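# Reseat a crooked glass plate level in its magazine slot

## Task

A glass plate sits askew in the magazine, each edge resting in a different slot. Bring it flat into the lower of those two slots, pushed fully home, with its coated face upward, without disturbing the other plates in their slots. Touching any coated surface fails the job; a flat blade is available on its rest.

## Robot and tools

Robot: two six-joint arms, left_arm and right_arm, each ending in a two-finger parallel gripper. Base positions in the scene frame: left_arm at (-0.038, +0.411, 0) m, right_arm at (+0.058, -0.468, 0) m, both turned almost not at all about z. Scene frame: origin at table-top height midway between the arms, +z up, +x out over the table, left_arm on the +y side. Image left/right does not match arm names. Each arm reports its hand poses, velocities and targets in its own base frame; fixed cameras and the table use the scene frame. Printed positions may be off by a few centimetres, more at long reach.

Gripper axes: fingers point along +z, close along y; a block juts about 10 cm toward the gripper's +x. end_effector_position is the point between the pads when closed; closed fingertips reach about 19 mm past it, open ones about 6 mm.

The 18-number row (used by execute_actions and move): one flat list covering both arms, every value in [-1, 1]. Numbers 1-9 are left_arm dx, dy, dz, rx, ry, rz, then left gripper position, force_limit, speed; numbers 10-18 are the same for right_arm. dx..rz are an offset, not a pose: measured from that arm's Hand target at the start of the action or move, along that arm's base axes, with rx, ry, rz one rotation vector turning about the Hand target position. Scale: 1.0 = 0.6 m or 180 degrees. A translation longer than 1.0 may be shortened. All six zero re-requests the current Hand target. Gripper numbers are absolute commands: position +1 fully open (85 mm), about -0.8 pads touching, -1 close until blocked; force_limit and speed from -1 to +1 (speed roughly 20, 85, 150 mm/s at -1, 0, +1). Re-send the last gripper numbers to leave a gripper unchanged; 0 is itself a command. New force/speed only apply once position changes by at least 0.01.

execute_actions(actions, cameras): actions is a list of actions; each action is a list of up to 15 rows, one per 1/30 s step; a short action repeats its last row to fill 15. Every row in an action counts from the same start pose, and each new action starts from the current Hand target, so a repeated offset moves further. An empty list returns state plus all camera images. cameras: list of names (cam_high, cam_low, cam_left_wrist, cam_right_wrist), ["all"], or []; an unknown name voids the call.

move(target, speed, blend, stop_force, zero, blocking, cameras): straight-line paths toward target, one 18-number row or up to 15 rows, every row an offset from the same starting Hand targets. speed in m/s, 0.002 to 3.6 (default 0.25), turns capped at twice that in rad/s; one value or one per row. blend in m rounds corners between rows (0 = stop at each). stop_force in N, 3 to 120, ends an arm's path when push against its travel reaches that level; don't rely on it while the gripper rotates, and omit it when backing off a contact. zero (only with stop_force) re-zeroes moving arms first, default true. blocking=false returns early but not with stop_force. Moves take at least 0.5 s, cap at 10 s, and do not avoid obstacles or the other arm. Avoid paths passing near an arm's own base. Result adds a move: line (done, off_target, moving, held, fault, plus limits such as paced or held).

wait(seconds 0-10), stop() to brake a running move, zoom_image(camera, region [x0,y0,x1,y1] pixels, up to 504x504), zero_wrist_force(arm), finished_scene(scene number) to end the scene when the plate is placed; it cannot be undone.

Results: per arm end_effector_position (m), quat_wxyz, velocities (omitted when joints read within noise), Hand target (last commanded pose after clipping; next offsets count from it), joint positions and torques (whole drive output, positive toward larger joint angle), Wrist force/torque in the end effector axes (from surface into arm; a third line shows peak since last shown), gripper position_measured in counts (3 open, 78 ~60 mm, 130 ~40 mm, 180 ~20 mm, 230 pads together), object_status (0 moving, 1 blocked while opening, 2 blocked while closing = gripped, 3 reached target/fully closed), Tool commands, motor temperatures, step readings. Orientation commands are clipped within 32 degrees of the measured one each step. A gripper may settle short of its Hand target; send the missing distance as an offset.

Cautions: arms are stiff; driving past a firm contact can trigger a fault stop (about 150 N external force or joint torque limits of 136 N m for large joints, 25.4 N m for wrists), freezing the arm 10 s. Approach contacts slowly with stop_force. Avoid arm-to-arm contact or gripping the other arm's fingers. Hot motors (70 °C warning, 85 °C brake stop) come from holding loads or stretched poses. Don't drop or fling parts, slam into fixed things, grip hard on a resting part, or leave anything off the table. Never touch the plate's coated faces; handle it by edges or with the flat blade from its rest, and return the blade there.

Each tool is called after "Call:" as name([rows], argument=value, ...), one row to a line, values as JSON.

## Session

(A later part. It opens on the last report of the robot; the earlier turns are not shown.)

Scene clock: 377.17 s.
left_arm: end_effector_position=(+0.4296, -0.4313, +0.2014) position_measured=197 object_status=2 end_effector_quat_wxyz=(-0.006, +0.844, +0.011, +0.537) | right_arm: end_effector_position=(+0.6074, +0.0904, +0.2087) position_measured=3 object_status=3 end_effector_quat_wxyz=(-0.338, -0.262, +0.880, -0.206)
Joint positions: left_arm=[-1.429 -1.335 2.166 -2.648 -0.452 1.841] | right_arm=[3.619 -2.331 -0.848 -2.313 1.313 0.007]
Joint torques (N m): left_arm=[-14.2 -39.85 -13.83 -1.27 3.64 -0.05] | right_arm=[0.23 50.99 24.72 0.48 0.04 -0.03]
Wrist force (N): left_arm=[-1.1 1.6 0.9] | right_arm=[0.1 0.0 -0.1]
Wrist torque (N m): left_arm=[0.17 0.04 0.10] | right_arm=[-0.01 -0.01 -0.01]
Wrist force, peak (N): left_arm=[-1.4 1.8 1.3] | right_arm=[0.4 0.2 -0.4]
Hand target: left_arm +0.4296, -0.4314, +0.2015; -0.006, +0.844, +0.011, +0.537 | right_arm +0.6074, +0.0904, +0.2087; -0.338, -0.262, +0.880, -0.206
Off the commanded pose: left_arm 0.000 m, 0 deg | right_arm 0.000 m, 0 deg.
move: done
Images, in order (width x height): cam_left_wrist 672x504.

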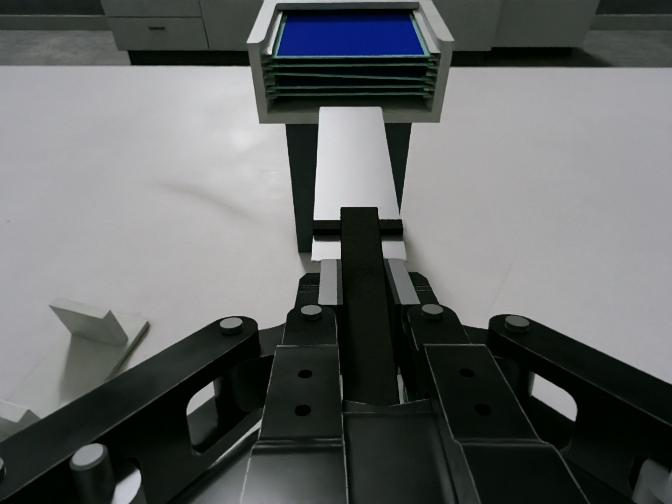

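Call:
move(target=[0.035,0.001,0,0,0,0,-0.98,0.2,-1,0,0,0,0,0,0,1,1,1], speed=0.1, cameras=["cam_left_wrist"])

Call:
zoom_image(camera="cam_left_wrist", region=[240, 0, 460, 160])

Scene clock: 384.53 s.
left_arm: end_effector_position=(+0.4506, -0.4307, +0.2014) position_measured=197 object_status=2 end_effector_quat_wxyz=(-0.006, +0.844, +0.011, +0.537) | right_arm: end_effector_position=(+0.6074, +0.0904, +0.2087) position_measured=3 object_status=3 end_effector_quat_wxyz=(-0.338, -0.262, +0.880, -0.206)
Joint positions: left_arm=[-1.384 -1.296 2.144 -2.752 -0.465 1.938] | right_arm=[3.619 -2.331 -0.848 -2.313 1.313 0.007]
Joint torques (N m): left_arm=[-13.16 -40.95 -14 -0.16 3.58 -1.95] | right_arm=[-0.19 51.16 24.65 0.61 0 0.01]
Wrist force (N): left_arm=[-0.9 1.4 0.9] | right_arm=[0.1 -0.3 -0.2]
Wrist torque (N m): left_arm=[0.17 0.03 0.09] | right_arm=[-0.05 0.00 0.00]
Wrist force, peak (N): left_arm=[-1.3 1.5 1.2] | right_arm=[0.4 0.4 0.3]
Hand target: left_arm +0.4506, -0.4308, +0.2015; -0.006, +0.844, +0.011, +0.537 | right_arm +0.6074, +0.0904, +0.2087; -0.338, -0.262, +0.880, -0.206
Off the commanded pose: left_arm 0.000 m, 0 deg | right_arm 0.000 m, 0 deg.
move: done
Images, in order (width x height): cam_left_wrist 672x504.

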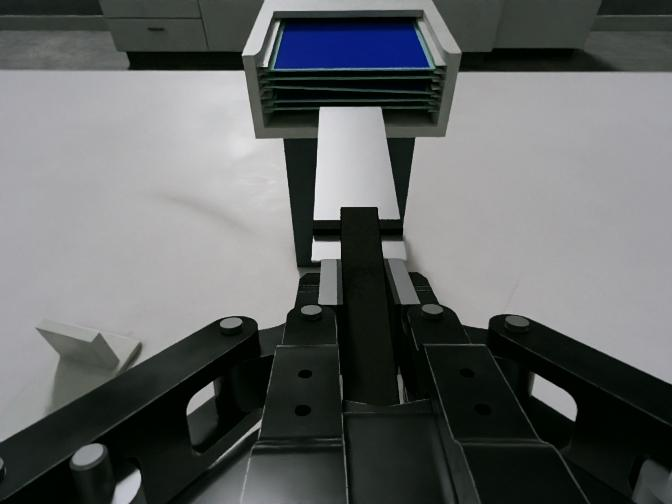

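Scaled by 2.291 from the camera's 672x504 image, which has a finer 960x720 frame.

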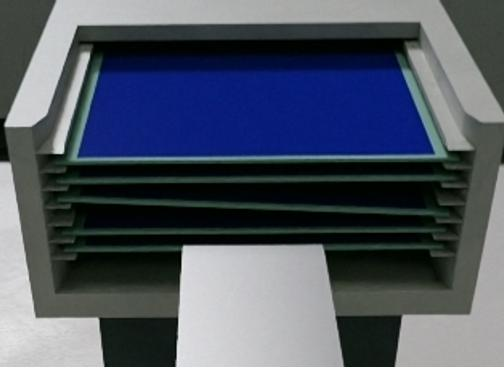

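Call:
move([
  [0,0,-0.0075,0.01444,0.0004,0,-0.98,0.2,-1,0,0,0,0,0,0,1,1,1],
  [0.025,0.0007,-0.0075,0.01444,0.0004,0,-0.98,0.2,-1,0,0,0,0,0,0,1,1,1],
], speed=0.08, cameras=["cam_left_wrist"])

Call:
zoom_image(camera="cam_left_wrist", region=[240, 0, 460, 160])

Call:
zoom_image(camera="cam_left_wrist", region=[290, 70, 410, 150])

Scene clock: 414.80 s.
left_arm: end_effector_position=(+0.4656, -0.4303, +0.1969) position_measured=197 object_status=2 end_effector_quat_wxyz=(-0.025, +0.844, -0.001, +0.536) | right_arm: end_effector_position=(+0.6074, +0.0904, +0.2087) position_measured=3 object_status=3 end_effector_quat_wxyz=(-0.338, -0.262, +0.880, -0.206)
Joint positions: left_arm=[-1.355 -1.262 2.116 -2.774 -0.467 2.005] | right_arm=[3.619 -2.331 -0.848 -2.313 1.313 0.007]
Joint torques (N m): left_arm=[-10.93 -39.69 -15.51 -1.4 3.35 0.15] | right_arm=[-0.69 49.78 25.78 0.5 0 0.04]
Wrist force (N): left_arm=[-1.2 1.7 1.2] | right_arm=[-0.1 -0.1 -0.2]
Wrist torque (N m): left_arm=[0.18 0.08 0.08] | right_arm=[-0.02 0.02 -0.01]
Wrist force, peak (N): left_arm=[-1.9 2.1 -0.3] | right_arm=[0.5 -0.1 0.1]
Hand target: left_arm +0.4656, -0.4303, +0.1970; -0.025, +0.844, -0.001, +0.536 | right_arm +0.6074, +0.0904, +0.2087; -0.338, -0.262, +0.880, -0.206
Off the commanded pose: left_arm 0.000 m, 0 deg | right_arm 0.000 m, 0 deg.
move: done
Images, in order (width x height): cam_left_wrist 672x504.

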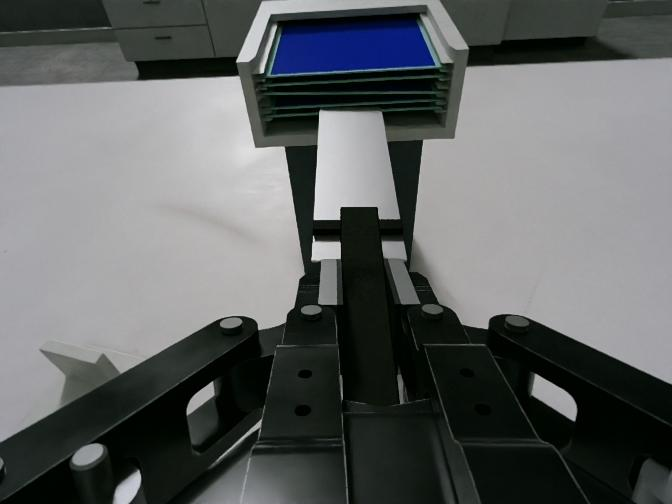

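Scaled by 2.291 from the camera's 672x504 image, which has a finer 960x720 frame.

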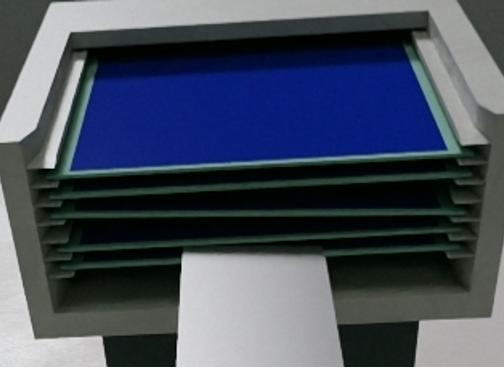

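Scaled by 4.200 from the camera's 672x504 image, which has a finer 960x720 frame.

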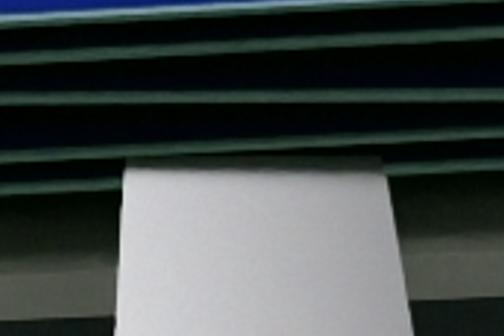

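Call:
move(target=[0.0133,0.0004,0,0,0,0,-0.98,0.2,-1,0,0,0,0,0,0,1,1,1], speed=0.03, stop_force=4, cameras=["cam_left_wrist"])

Call:
zoom_image(camera="cam_left_wrist", region=[290, 70, 410, 150])

Call:
zoom_image(camera="cam_left_wrist", region=[230, 20, 480, 180])

Scene clock: 429.67 s.
left_arm: end_effector_position=(+0.4735, -0.4301, +0.1970) position_measured=197 object_status=2 end_effector_quat_wxyz=(-0.025, +0.844, -0.001, +0.536) | right_arm: end_effector_position=(+0.6074, +0.0904, +0.2087) position_measured=3 object_status=3 end_effector_quat_wxyz=(-0.338, -0.262, +0.880, -0.206)
Joint positions: left_arm=[-1.339 -1.248 2.105 -2.807 -0.473 2.039] | right_arm=[3.619 -2.331 -0.848 -2.313 1.313 0.007]
Joint torques (N m): left_arm=[-13.2 -43.48 -11.46 -0.09 3.4 -1.99] | right_arm=[-0.42 50.28 24.7 0.64 0.11 0.11]
Wrist force (N): left_arm=[-1.1 1.4 1.2] | right_arm=[-0.1 0.0 -0.2]
Wrist torque (N m): left_arm=[0.15 0.07 0.01] | right_arm=[0.00 0.01 0.00]
Wrist force, peak (N): left_arm=[-1.5 1.7 1.2] | right_arm=[-0.3 -0.5 -0.2]
Hand target: left_arm +0.4735, -0.4301, +0.1970; -0.025, +0.844, -0.001, +0.536 | right_arm +0.6074, +0.0904, +0.2087; -0.338, -0.262, +0.880, -0.206
Off the commanded pose: left_arm 0.000 m, 0 deg | right_arm 0.000 m, 0 deg.
move: done
Images, in order (width x height): cam_left_wrist 672x504.

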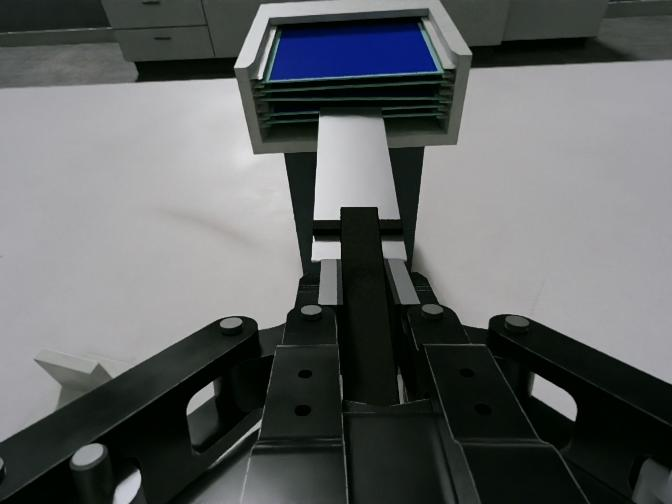

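Scaled by 4.200 from the camera's 672x504 image, which has a finer 960x720 frame.

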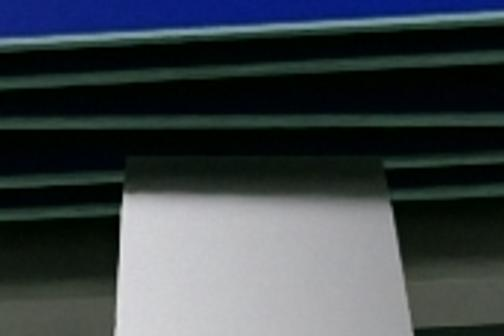

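Scaled by 2.016 from the camera's 672x504 image, which has a finer 960x720 frame.

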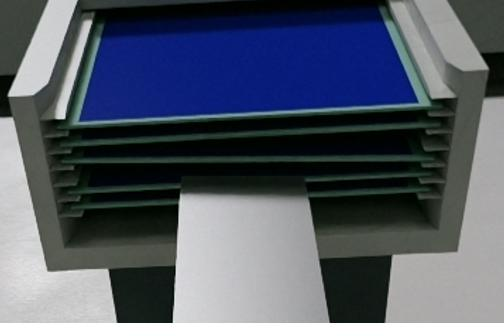

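Call:
move([
  [0,0,0.0012,0,0,0,-0.98,0.2,-1,0,0,0,0,0,0,1,1,1],
  [0.01,0.0003,0.0012,0,0,0,-0.98,0.2,-1,0,0,0,0,0,0,1,1,1],
], speed=0.03, stop_force=4, cameras=["cam_left_wrist"])

Call:
zoom_image(camera="cam_left_wrist", region=[290, 70, 410, 150])

Scene clock: 469.70 s.
left_arm: end_effector_position=(+0.4795, -0.4299, +0.1977) position_measured=197 object_status=2 end_effector_quat_wxyz=(-0.025, +0.844, -0.001, +0.536) | right_arm: end_effector_position=(+0.6074, +0.0904, +0.2087) position_measured=3 object_status=3 end_effector_quat_wxyz=(-0.338, -0.262, +0.880, -0.206)
Joint positions: left_arm=[-1.327 -1.239 2.096 -2.829 -0.478 2.063] | right_arm=[3.619 -2.331 -0.848 -2.313 1.313 0.007]
Joint torques (N m): left_arm=[-13.77 -42.89 -12.59 -0.3 3.6 -2.15] | right_arm=[-0.81 49.88 25.59 0.52 0.2 0.28]
Wrist force (N): left_arm=[-1.2 1.7 1.2] | right_arm=[0.2 0.1 -0.1]
Wrist torque (N m): left_arm=[0.20 0.08 -0.01] | right_arm=[0.00 -0.04 0.00]
Wrist force, peak (N): left_arm=[-1.6 1.6 1.2] | right_arm=[0.2 -0.6 -0.2]
Hand target: left_arm +0.4795, -0.4299, +0.1977; -0.025, +0.844, -0.001, +0.536 | right_arm +0.6074, +0.0904, +0.2087; -0.338, -0.262, +0.880, -0.206
Off the commanded pose: left_arm 0.000 m, 0 deg | right_arm 0.000 m, 0 deg.
move: done
Images, in order (width x height): cam_left_wrist 672x504.

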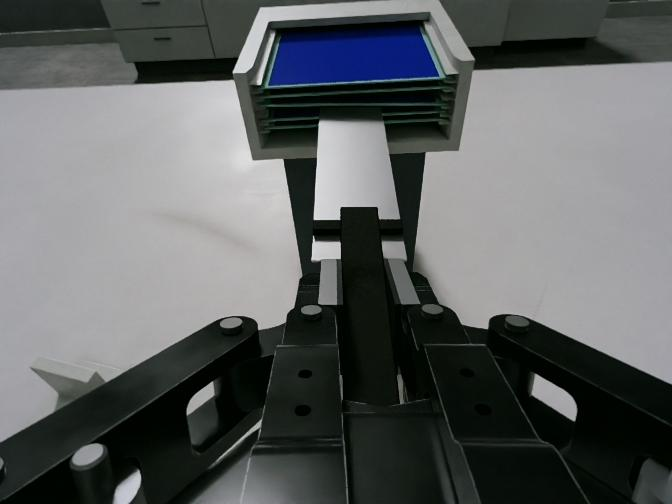

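Scaled by 4.200 from the camera's 672x504 image, which has a finer 960x720 frame.

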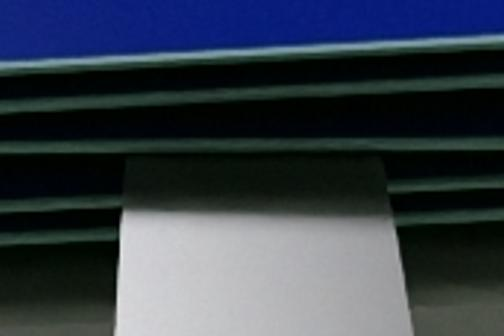

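Call:
move(target=[0.01,0.0003,0,0,0,0,-0.98,0.2,-1,0,0,0,0,0,0,1,1,1], speed=0.03, stop_force=4, cameras=["cam_left_wrist"])

Call:
zoom_image(camera="cam_left_wrist", region=[290, 70, 410, 150])

Scene clock: 474.00 s.
left_arm: end_effector_position=(+0.4855, -0.4297, +0.1977) position_measured=197 object_status=2 end_effector_quat_wxyz=(-0.025, +0.844, -0.001, +0.536) | right_arm: end_effector_position=(+0.6074, +0.0904, +0.2087) position_measured=3 object_status=3 end_effector_quat_wxyz=(-0.338, -0.262, +0.880, -0.206)
Joint positions: left_arm=[-1.315 -1.228 2.087 -2.852 -0.482 2.087] | right_arm=[3.619 -2.331 -0.848 -2.313 1.313 0.007]
Joint torques (N m): left_arm=[-15.48 -43.77 -12.4 0.13 3.38 -2.05] | right_arm=[-0.25 49.5 25.39 0.65 0.23 0.09]
Wrist force (N): left_arm=[-1.4 1.6 1.0] | right_arm=[0.1 0.2 -0.1]
Wrist torque (N m): left_arm=[0.19 0.11 -0.01] | right_arm=[0.03 -0.02 0.00]
Wrist force, peak (N): left_arm=[-1.5 2.0 1.1] | right_arm=[-0.3 -0.2 -0.5]
Hand target: left_arm +0.4855, -0.4297, +0.1977; -0.025, +0.844, -0.001, +0.536 | right_arm +0.6074, +0.0904, +0.2087; -0.338, -0.262, +0.880, -0.206
Off the commanded pose: left_arm 0.000 m, 0 deg | right_arm 0.000 m, 0 deg.
move: done
Images, in order (width x height): cam_left_wrist 672x504.

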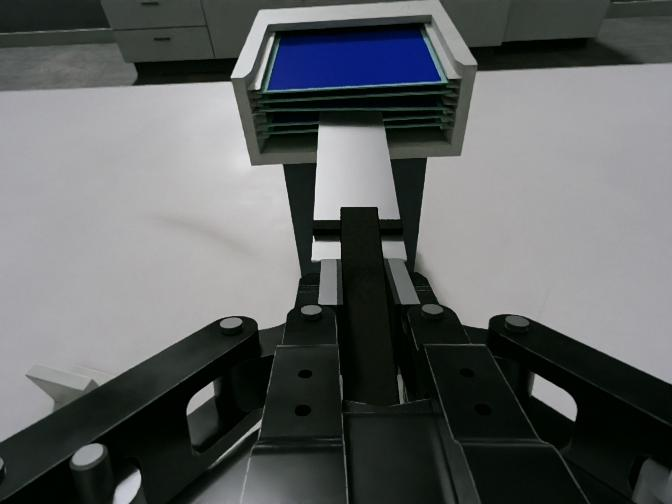

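Scaled by 4.200 from the camera's 672x504 image, which has a finer 960x720 frame.

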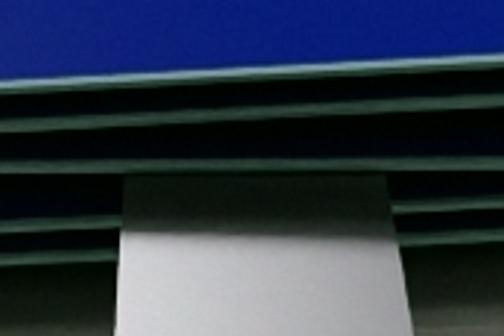

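Call:
move([
  [0,0,0.002,0,0,0,-0.98,0.2,-1,0,0,0,0,0,0,1,1,1],
  [0.042,0.0012,0.002,0,0,0,-0.98,0.2,-1,0,0,0,0,0,0,1,1,1],
], speed=0.04, stop_force=4, cameras=["cam_left_wrist"])

Call:
zoom_image(camera="cam_left_wrist", region=[230, 60, 480, 220])

Call:
zoom_image(camera="cam_left_wrist", region=[290, 90, 410, 170])

Scene clock: 490.47 s.
left_arm: end_effector_position=(+0.5107, -0.4290, +0.1989) position_measured=197 object_status=2 end_effector_quat_wxyz=(-0.025, +0.844, -0.001, +0.536) | right_arm: end_effector_position=(+0.6074, +0.0904, +0.2087) position_measured=3 object_status=3 end_effector_quat_wxyz=(-0.338, -0.262, +0.880, -0.206)
Joint positions: left_arm=[-1.266 -1.187 2.046 -2.934 -0.504 2.18] | right_arm=[3.619 -2.331 -0.848 -2.313 1.313 0.007]
Joint torques (N m): left_arm=[-12.03 -46.3 -13.27 -0.08 3.47 -0.36] | right_arm=[-0.99 49.4 25.45 0.59 0.08 0.23]
Wrist force (N): left_arm=[-1.8 1.4 1.5] | right_arm=[0.2 0.0 0.0]
Wrist torque (N m): left_arm=[0.16 0.10 0.11] | right_arm=[-0.01 -0.03 0.01]
Wrist force, peak (N): left_arm=[-2.2 2.0 0.4] | right_arm=[0.2 0.4 -0.4]
Hand target: left_arm +0.5107, -0.4290, +0.1989; -0.025, +0.844, -0.001, +0.536 | right_arm +0.6074, +0.0904, +0.2087; -0.338, -0.262, +0.880, -0.206
Off the commanded pose: left_arm 0.000 m, 0 deg | right_arm 0.000 m, 0 deg.
move: done
Images, in order (width x height): cam_left_wrist 672x504.

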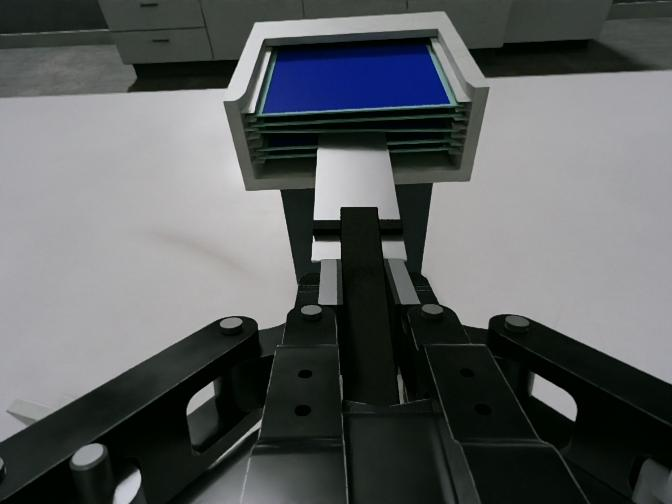

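Scaled by 2.016 from the camera's 672x504 image, which has a finer 960x720 frame.

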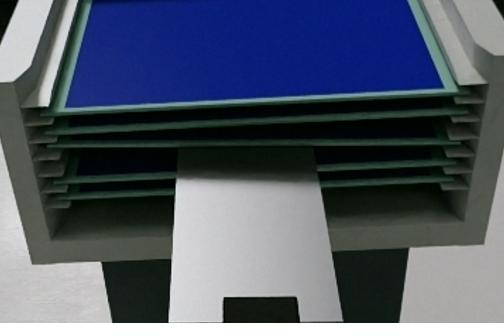

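Scaled by 4.200 from the camera's 672x504 image, which has a finer 960x720 frame.

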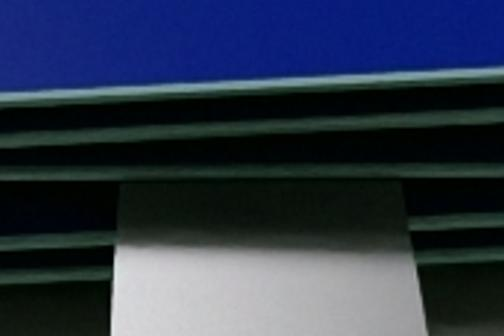

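Call:
zoom_image(camera="cam_left_wrist", region=[220, 10, 360, 210])

Call:
zoom_image(camera="cam_left_wrist", region=[355, 10, 495, 210])

Scaled by 2.520 from the camera's 672x504 image, which has a finer 960x720 frame.

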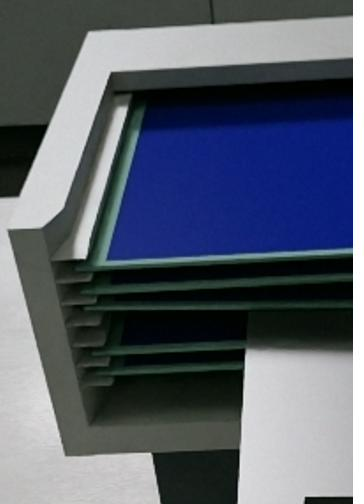

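Scaled by 2.520 from the camera's 672x504 image, which has a finer 960x720 frame.

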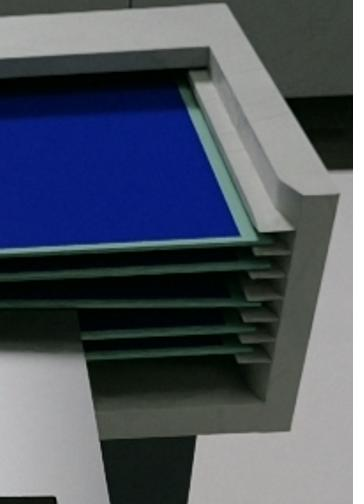

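Call:
zoom_image(camera="cam_left_wrist", region=[230, 90, 300, 170])

Call:
zoom_image(camera="cam_left_wrist", region=[420, 80, 490, 160])

Scaled by 6.300 from the camera's 672x504 image, which has a finer 960x720 frame.

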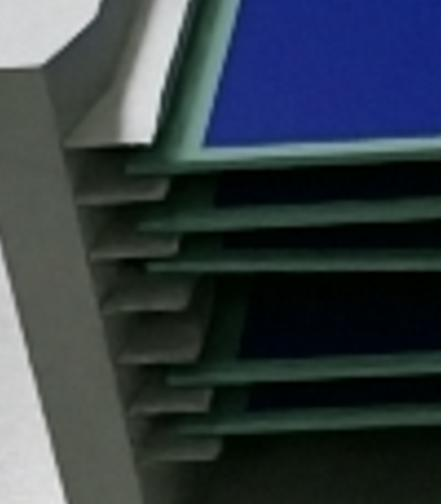

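Scaled by 6.300 from the camera's 672x504 image, which has a finer 960x720 frame.

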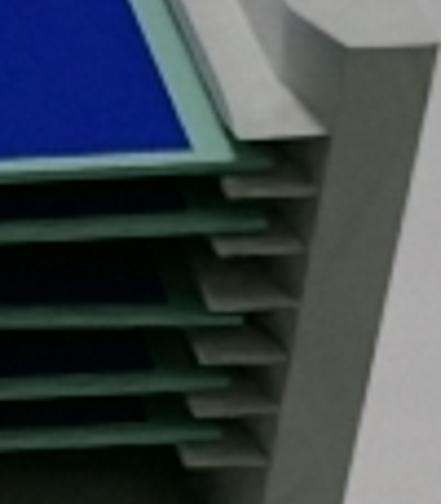

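Call:
move([
  [0,0,0.0017,0,0,0,-0.98,0.2,-1,0,0,0,0,0,0,1,1,1],
  [0.0583,0.0016,0.0017,0,0,0,-0.98,0.2,-1,0,0,0,0,0,0,1,1,1],
], speed=0.04, stop_force=4, cameras=["cam_left_wrist"])

Call:
zoom_image(camera="cam_left_wrist", region=[230, 100, 350, 220])

Call:
zoom_image(camera="cam_left_wrist", region=[350, 90, 490, 220])

Scene clock: 532.80 s.
left_arm: end_effector_position=(+0.5457, -0.4281, +0.1999) position_measured=197 object_status=2 end_effector_quat_wxyz=(-0.025, +0.844, -0.001, +0.536) | right_arm: end_effector_position=(+0.6074, +0.0904, +0.2087) position_measured=3 object_status=3 end_effector_quat_wxyz=(-0.338, -0.262, +0.880, -0.206)
Joint positions: left_arm=[-1.201 -1.131 1.981 -3.021 -0.538 2.291] | right_arm=[3.619 -2.331 -0.848 -2.313 1.313 0.007]
Joint torques (N m): left_arm=[-12.72 -47.46 -13.58 -0.36 3.11 -1.13] | right_arm=[0.24 49.16 24.24 0.69 0.17 0.1]
Wrist force (N): left_arm=[-1.7 1.7 1.5] | right_arm=[0.2 0.4 0.0]
Wrist torque (N m): left_arm=[0.19 0.08 0.09] | right_arm=[0.06 -0.02 0.00]
Wrist force, peak (N): left_arm=[-4.3 1.4 1.5] | right_arm=[0.6 -0.2 0.0]
Hand target: left_arm +0.5457, -0.4281, +0.1999; -0.025, +0.844, -0.001, +0.536 | right_arm +0.6074, +0.0904, +0.2087; -0.338, -0.262, +0.880, -0.206
Off the commanded pose: left_arm 0.000 m, 0 deg | right_arm 0.000 m, 0 deg.
move: done
Images, in order (width x height): cam_left_wrist 672x504.

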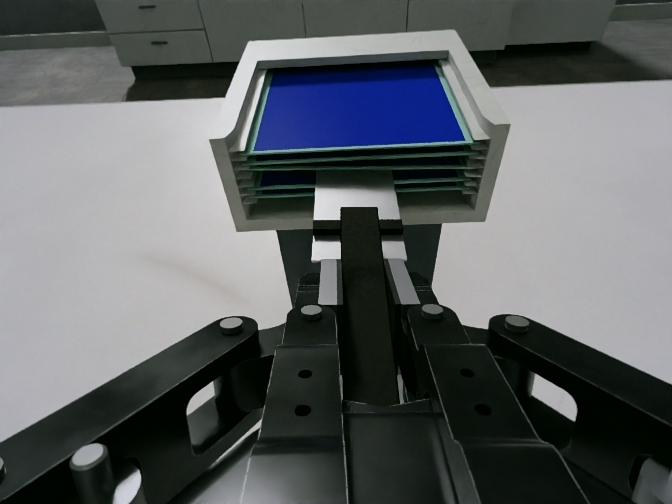

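Scaled by 4.200 from the camera's 672x504 image, which has a finer 960x720 frame.

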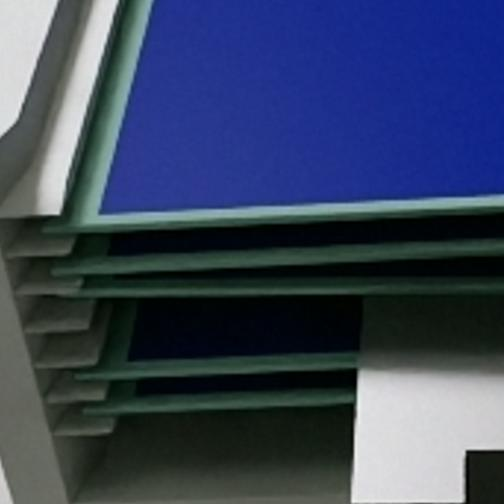

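Scaled by 3.600 from the camera's 672x504 image, which has a finer 960x720 frame.

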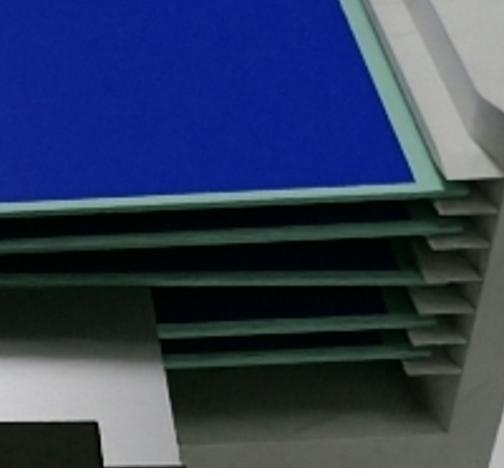

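Call:
move(target=[0,0,0.0025,0,0,0,-0.98,0.2,-1,0,0,0,0,0,0,1,1,1], speed=0.02, stop_force=3, cameras=["cam_left_wrist"])

Call:
zoom_image(camera="cam_left_wrist", region=[230, 100, 350, 220])

Call:
zoom_image(camera="cam_left_wrist", region=[350, 90, 490, 220])

Scene clock: 559.20 s.
left_arm: end_effector_position=(+0.5457, -0.4280, +0.2004) position_measured=197 object_status=2 end_effector_quat_wxyz=(-0.025, +0.844, -0.001, +0.536) | right_arm: end_effector_position=(+0.6074, +0.0904, +0.2087) position_measured=3 object_status=3 end_effector_quat_wxyz=(-0.338, -0.262, +0.880, -0.206)
Joint positions: left_arm=[-1.201 -1.132 1.981 -3.02 -0.538 2.291] | right_arm=[3.619 -2.331 -0.848 -2.313 1.313 0.007]
Joint torques (N m): left_arm=[-12.81 -27.95 -13.76 -6.32 3.17 1.02] | right_arm=[-0.89 50.05 25.51 0.66 0.32 0.09]
Wrist force (N): left_arm=[-5.0 1.5 2.5] | right_arm=[0.2 0.1 0.0]
Wrist torque (N m): left_arm=[0.19 -0.05 0.10] | right_arm=[0.01 -0.03 0.00]
Wrist force, peak (N): left_arm=[-6.1 1.0 3.6] | right_arm=[-0.3 0.0 -0.5]
Hand target: left_arm +0.5457, -0.4280, +0.2004; -0.025, +0.844, -0.001, +0.536 (not the last commanded pose) | right_arm +0.6074, +0.0904, +0.2087; -0.338, -0.262, +0.880, -0.206
Off the commanded pose: left_arm 0.001 m, 0 deg | right_arm 0.000 m, 0 deg.
move: contact (left_arm)
Images, in order (width x height): cam_left_wrist 672x504.

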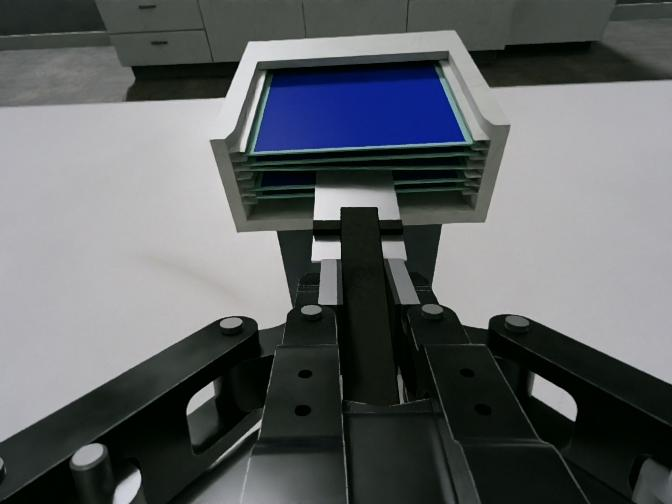

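Scaled by 4.200 from the camera's 672x504 image, which has a finer 960x720 frame.

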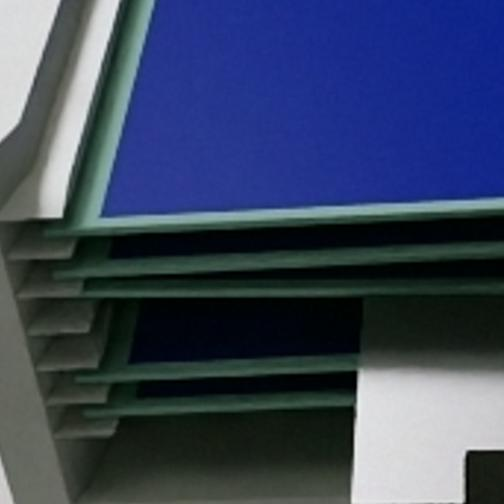

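Scaled by 3.600 from the camera's 672x504 image, which has a finer 960x720 frame.

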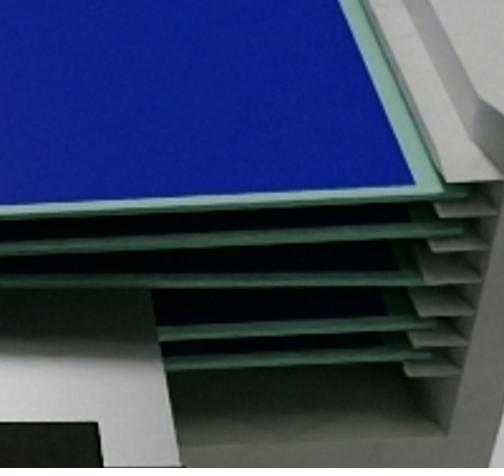

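Call:
zoom_image(camera="cam_left_wrist", region=[225, 140, 285, 210])

Call:
zoom_image(camera="cam_left_wrist", region=[440, 130, 500, 200])

Scaled by 7.200 from the camera's 672x504 image, which has a finer 960x720 frame.

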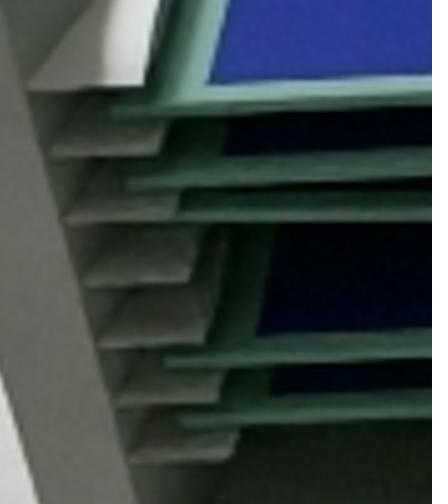

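Scaled by 7.200 from the camera's 672x504 image, which has a finer 960x720 frame.

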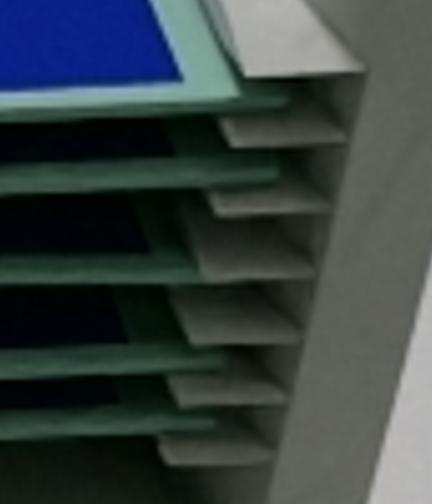

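Call:
move(target=[0,0,-0.0018,0,0,0,-0.98,0.2,-1,0,0,0,0,0,0,1,1,1], speed=0.02, cameras=["cam_left_wrist"])

Call:
zoom_image(camera="cam_left_wrist", region=[225, 140, 285, 210])

Call:
zoom_image(camera="cam_left_wrist", region=[440, 130, 500, 200])

Scene clock: 606.07 s.
left_arm: end_effector_position=(+0.5457, -0.4280, +0.1993) position_measured=197 object_status=2 end_effector_quat_wxyz=(-0.025, +0.844, -0.001, +0.536) | right_arm: end_effector_position=(+0.6074, +0.0904, +0.2087) position_measured=3 object_status=3 end_effector_quat_wxyz=(-0.338, -0.262, +0.880, -0.206)
Joint positions: left_arm=[-1.201 -1.13 1.982 -3.022 -0.538 2.291] | right_arm=[3.619 -2.331 -0.848 -2.313 1.313 0.007]
Joint torques (N m): left_arm=[-13.13 -29.68 -13.47 -5.49 3.36 0.52] | right_arm=[-0.92 50.13 25 0.6 0.29 0.27]
Motor temperatures (°C): left_arm=[27 38 30 34 36 37] | right_arm=[31 32 35 42 45 43]
Wrist force (N): left_arm=[-1.7 1.7 1.6] | right_arm=[0.1 0.2 0.3]
Wrist torque (N m): left_arm=[0.20 0.08 0.09] | right_arm=[0.02 -0.01 0.00]
Wrist force, peak (N): left_arm=[-5.1 1.7 2.6] | right_arm=[0.4 -0.5 -0.1]
Hand target: left_arm +0.5457, -0.4280, +0.1993; -0.025, +0.844, -0.001, +0.536 | right_arm +0.6074, +0.0904, +0.2087; -0.338, -0.262, +0.880, -0.206
Off the commanded pose: left_arm 0.000 m, 0 deg | right_arm 0.000 m, 0 deg.
move: done
Images, in order (width x height): cam_left_wrist 672x504.

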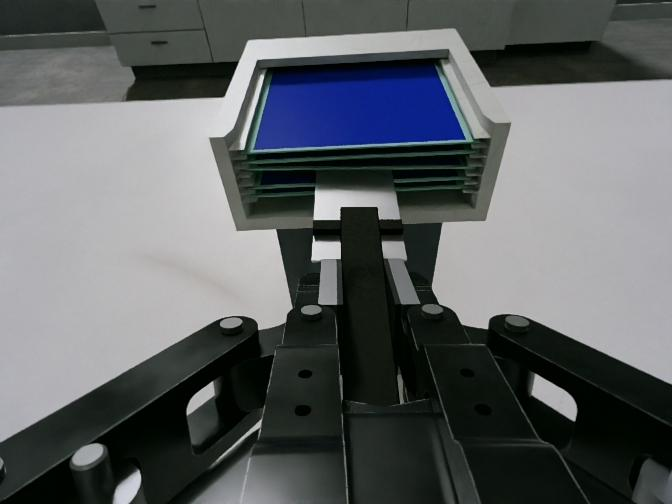

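Scaled by 7.200 from the camera's 672x504 image, which has a finer 960x720 frame.

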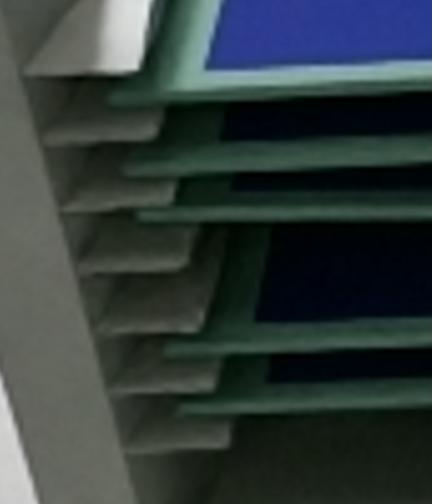

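Scaled by 7.200 from the camera's 672x504 image, which has a finer 960x720 frame.

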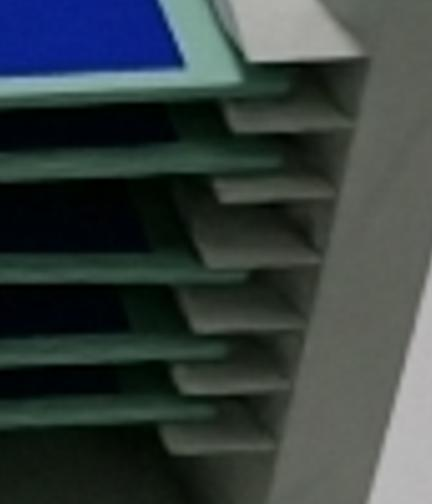

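Call:
move([
  [0,0,-0.0008,0,0,0,-0.98,0.2,-1,0,0,0,0,0,0,1,1,1],
  [-0.025,-0.0007,-0.0008,0,0,0,-0.98,0.2,-1,0,0,0,0,0,0,1,1,1],
], speed=0.03, cameras=["cam_left_wrist"])

Call:
zoom_image(camera="cam_left_wrist", region=[230, 90, 490, 230])

Scene clock: 616.07 s.
left_arm: end_effector_position=(+0.5306, -0.4285, +0.1989) position_measured=197 object_status=2 end_effector_quat_wxyz=(-0.025, +0.844, -0.001, +0.536) | right_arm: end_effector_position=(+0.6074, +0.0904, +0.2087) position_measured=3 object_status=3 end_effector_quat_wxyz=(-0.338, -0.262, +0.880, -0.206)
Joint positions: left_arm=[-1.228 -1.154 2.01 -2.988 -0.523 2.246] | right_arm=[3.619 -2.331 -0.848 -2.313 1.313 0.007]
Joint torques (N m): left_arm=[12.51 -25.62 -28.07 -5.97 -0.07 1.33] | right_arm=[-1.34 49.67 25.15 0.62 0.53 0.3]
Wrist force (N): left_arm=[-1.8 1.7 1.7] | right_arm=[0.1 -0.2 0.3]
Wrist torque (N m): left_arm=[0.19 0.09 0.04] | right_arm=[-0.04 -0.02 -0.01]
Wrist force, peak (N): left_arm=[-2.0 1.7 1.6] | right_arm=[-0.2 0.3 -0.6]
Hand target: left_arm +0.5307, -0.4284, +0.1988; -0.025, +0.844, -0.001, +0.536 | right_arm +0.6074, +0.0904, +0.2087; -0.338, -0.262, +0.880, -0.206
Off the commanded pose: left_arm 0.000 m, 0 deg | right_arm 0.000 m, 0 deg.
move: done
Images, in order (width x height): cam_left_wrist 672x504.

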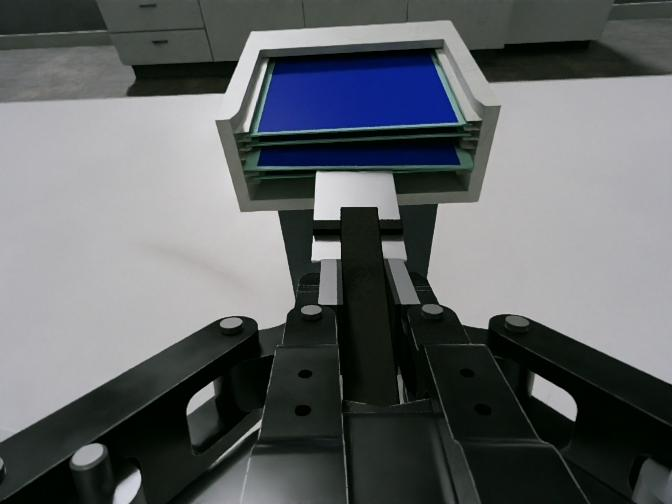

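Scaled by 1.938 from the camera's 672x504 image, which has a finer 960x720 frame.

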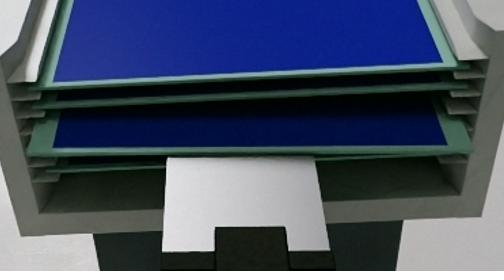

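Call:
move(target=[-0.1417,-0.004,0,0,0,0,-0.98,0.2,-1,0,0,0,0,0,0,1,1,1], speed=0.05, cameras=["cam_left_wrist"])

Call:
zoom_image(camera="cam_left_wrist", region=[220, 0, 480, 210])

Scene clock: 621.10 s.
left_arm: end_effector_position=(+0.4456, -0.4309, +0.1989) position_measured=197 object_status=2 end_effector_quat_wxyz=(-0.025, +0.844, -0.001, +0.536) | right_arm: end_effector_position=(+0.6074, +0.0904, +0.2087) position_measured=3 object_status=3 end_effector_quat_wxyz=(-0.338, -0.262, +0.880, -0.206)
Joint positions: left_arm=[-1.397 -1.302 2.139 -2.677 -0.455 1.917] | right_arm=[3.619 -2.331 -0.848 -2.313 1.313 0.007]
Joint torques (N m): left_arm=[13.34 -20.85 -26.51 -5.63 0.48 0.71] | right_arm=[-1.01 48.99 25.46 0.52 0.38 0.2]
Wrist force (N): left_arm=[-1.3 1.9 1.2] | right_arm=[-0.2 -0.1 0.0]
Wrist torque (N m): left_arm=[0.23 0.01 -0.05] | right_arm=[-0.02 0.03 0.00]
Wrist force, peak (N): left_arm=[-1.1 1.6 2.4] | right_arm=[0.5 -0.3 0.1]
Hand target: left_arm +0.4457, -0.4308, +0.1988; -0.025, +0.844, -0.001, +0.536 | right_arm +0.6074, +0.0904, +0.2087; -0.338, -0.262, +0.880, -0.206
Off the commanded pose: left_arm 0.000 m, 0 deg | right_arm 0.000 m, 0 deg.
move: done
Images, in order (width x height): cam_left_wrist 672x504.

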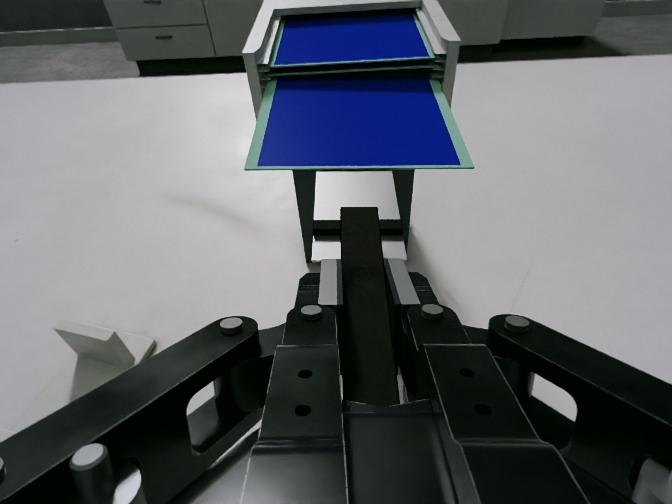

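Scaled by 1.938 from the camera's 672x504 image, which has a finer 960x720 frame.

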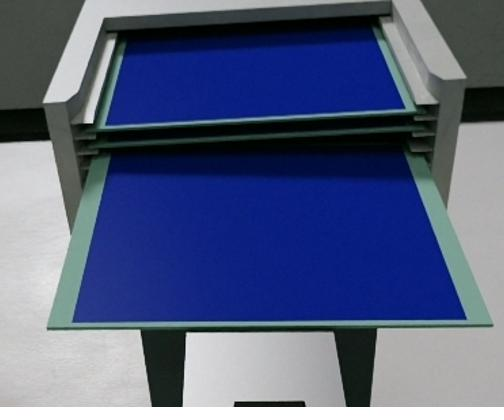

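Call:
wait(seconds=0.1, cameras=["cam_high"])

Call:
zoom_image(camera="cam_high", region=[280, 80, 400, 260])

Scene clock: 635.70 s.
left_arm: end_effector_position=(+0.4457, -0.4308, +0.1988) position_measured=197 object_status=2 end_effector_quat_wxyz=(-0.025, +0.844, -0.001, +0.536) | right_arm: end_effector_position=(+0.6074, +0.0904, +0.2087) position_measured=3 object_status=3 end_effector_quat_wxyz=(-0.338, -0.262, +0.880, -0.206)
Joint positions: left_arm=[-1.396 -1.302 2.139 -2.677 -0.455 1.917] | right_arm=[3.619 -2.331 -0.848 -2.313 1.313 0.007]
Joint torques (N m): left_arm=[12.71 -19.03 -27.14 -0.49 0.25 -1.92] | right_arm=[0.46 49.77 24.93 0.71 0.44 0.35]
Wrist force (N): left_arm=[-1.6 1.7 0.9] | right_arm=[0.2 -0.2 -0.2]
Wrist torque (N m): left_arm=[0.21 0.04 -0.05] | right_arm=[-0.04 -0.05 0.00]
Wrist force, peak (N): left_arm=[-1.7 1.9 1.2] | right_arm=[0.2 -0.4 -0.4]
Hand target: left_arm +0.4457, -0.4308, +0.1988; -0.025, +0.844, -0.001, +0.536 | right_arm +0.6074, +0.0904, +0.2087; -0.338, -0.262, +0.880, -0.206
Tool commands: left_gripper/position=-0.98 left_gripper/force_limit=+0.2 left_gripper/speed=-1.0 right_gripper/position=+1.0 right_gripper/force_limit=+1.0 right_gripper/speed=+1.0
Off the commanded pose: left_arm 0.000 m, 0 deg | right_arm 0.000 m, 0 deg.
wait: 0.10 s; at rest from the start
Images, in order (width x height): cam_high 672x504.

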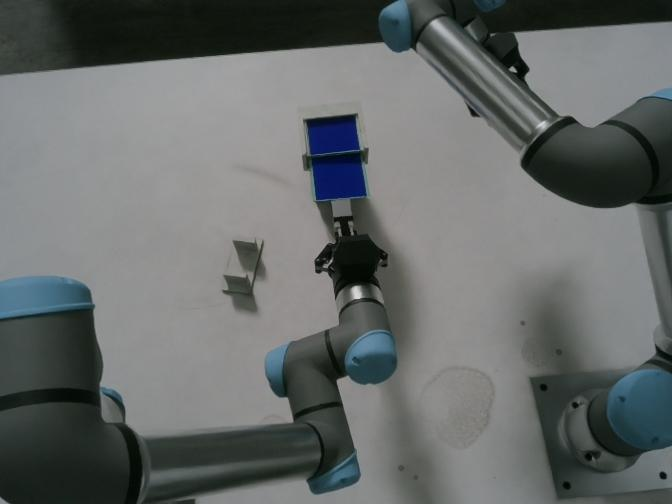

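Scaled by 2.800 from the camera's 672x504 image, which has a finer 960x720 frame.

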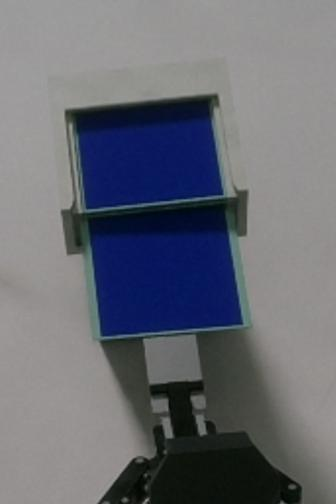

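Call:
move([
  [0.1638,0.0046,0,0,0,0,-0.98,0.2,-1,0,0,0,0,0,0,1,1,1],
  [0.1638,0.0046,-0.0032,0,0,0,-0.98,0.2,-1,0,0,0,0,0,0,1,1,1],
], speed=0.05, cameras=["cam_left_wrist"])

Call:
zoom_image(camera="cam_left_wrist", region=[215, 110, 315, 210])

Call:
zoom_image(camera="cam_left_wrist", region=[400, 110, 500, 210])

Scene clock: 654.27 s.
left_arm: end_effector_position=(+0.5440, -0.4280, +0.1968) position_measured=197 object_status=2 end_effector_quat_wxyz=(-0.025, +0.844, -0.001, +0.536) | right_arm: end_effector_position=(+0.6074, +0.0904, +0.2087) position_measured=3 object_status=3 end_effector_quat_wxyz=(-0.338, -0.262, +0.880, -0.206)
Joint positions: left_arm=[-1.204 -1.128 1.986 -3.025 -0.537 2.286] | right_arm=[3.619 -2.331 -0.848 -2.313 1.313 0.007]
Joint torques (N m): left_arm=[-13.47 -47.25 -20.5 -1.24 3.12 -0.07] | right_arm=[0 48.31 25.77 0.68 0.61 0.13]
Wrist force (N): left_arm=[-1.5 1.7 1.3] | right_arm=[0.2 -0.1 -0.1]
Wrist torque (N m): left_arm=[0.19 0.14 0.11] | right_arm=[-0.01 -0.03 0.00]
Wrist force, peak (N): left_arm=[-1.3 1.9 2.1] | right_arm=[0.6 -0.3 -0.3]
Hand target: left_arm +0.5440, -0.4281, +0.1969; -0.025, +0.844, -0.001, +0.536 | right_arm +0.6074, +0.0904, +0.2087; -0.338, -0.262, +0.880, -0.206
Off the commanded pose: left_arm 0.000 m, 0 deg | right_arm 0.000 m, 0 deg.
move: done
Images, in order (width x height): cam_left_wrist 672x504.

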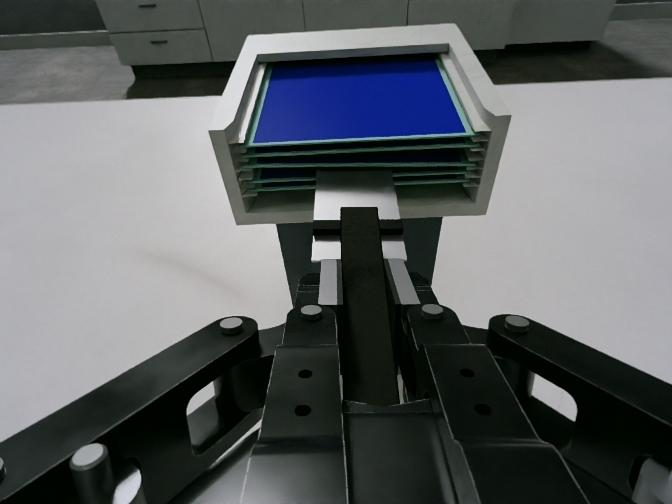

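Scaled by 5.040 from the camera's 672x504 image, which has a finer 960x720 frame.

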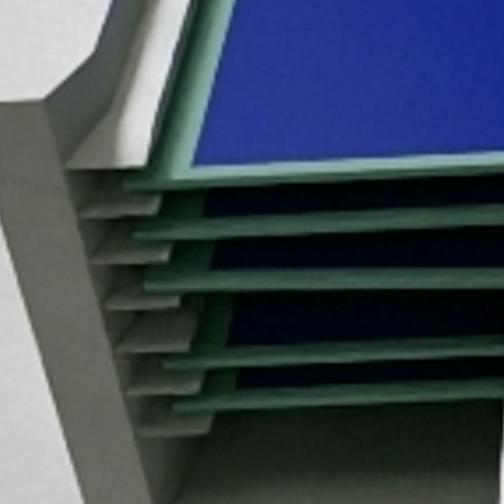

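Scaled by 5.040 from the camera's 672x504 image, which has a finer 960x720 frame.

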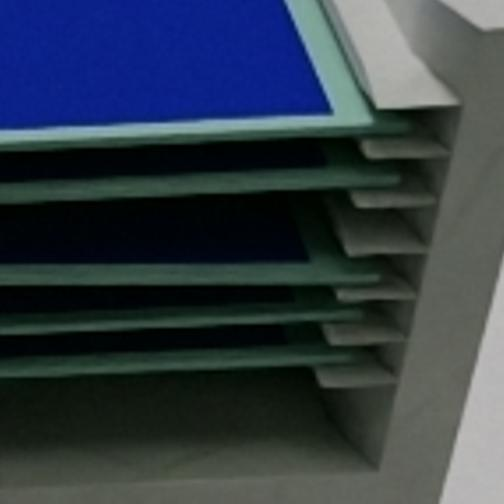

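Call:
move(target=[0.0567,0.0016,0,0,0,0,-0.98,0.2,-1,0,0,0,0,0,0,1,1,1], speed=0.03, stop_force=3, cameras=["cam_left_wrist","cam_high"])

Call:
zoom_image(camera="cam_left_wrist", region=[200, 100, 500, 260])

Scene clock: 662.67 s.
left_arm: end_effector_position=(+0.5780, -0.4271, +0.1969) position_measured=197 object_status=2 end_effector_quat_wxyz=(-0.025, +0.844, -0.001, +0.536) | right_arm: end_effector_position=(+0.6074, +0.0904, +0.2087) position_measured=3 object_status=3 end_effector_quat_wxyz=(-0.338, -0.262, +0.880, -0.206)
Joint positions: left_arm=[-1.144 -1.075 1.917 -3.087 -0.572 2.378] | right_arm=[3.619 -2.331 -0.848 -2.313 1.313 0.007]
Joint torques (N m): left_arm=[-12.33 -49.55 -13.26 -0.2 3.33 -1.91] | right_arm=[-0.05 48.55 25.48 0.59 0.55 0.32]
Wrist force (N): left_arm=[-1.5 1.5 1.1] | right_arm=[-0.1 0.0 -0.3]
Wrist torque (N m): left_arm=[0.19 0.13 0.04] | right_arm=[0.00 0.02 0.00]
Wrist force, peak (N): left_arm=[-1.7 1.6 1.6] | right_arm=[-0.4 -0.3 -0.6]
Hand target: left_arm +0.5780, -0.4271, +0.1969; -0.025, +0.844, -0.001, +0.536 | right_arm +0.6074, +0.0904, +0.2087; -0.338, -0.262, +0.880, -0.206
Off the commanded pose: left_arm 0.000 m, 0 deg | right_arm 0.000 m, 0 deg.
move: done
Images, in order (width x height): cam_high 672x504, cam_left_wrist 672x504.

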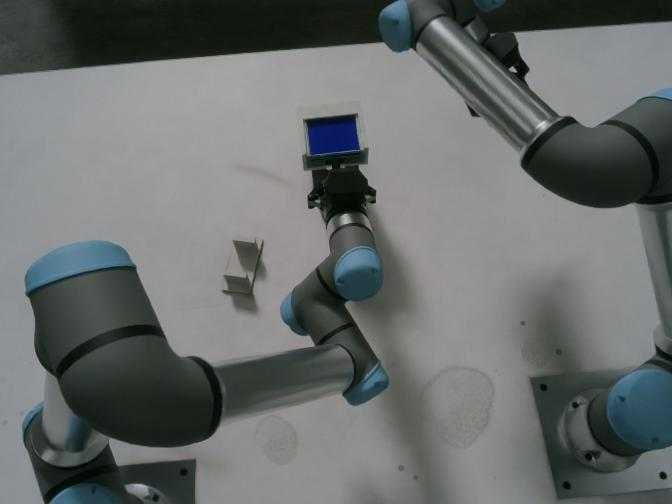

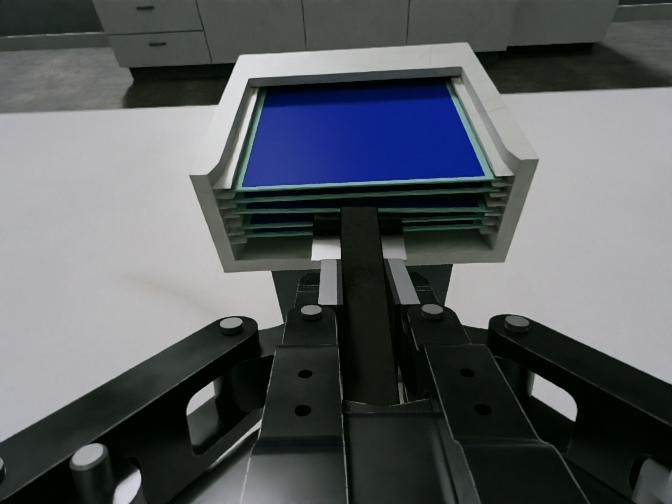

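Scaled by 1.680 from the camera's 672x504 image, which has a finer 960x720 frame.

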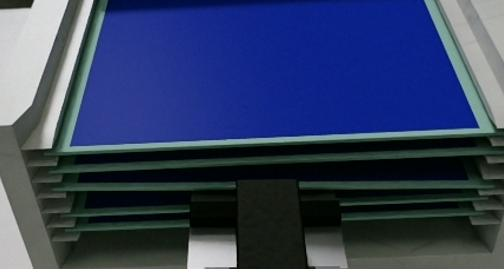

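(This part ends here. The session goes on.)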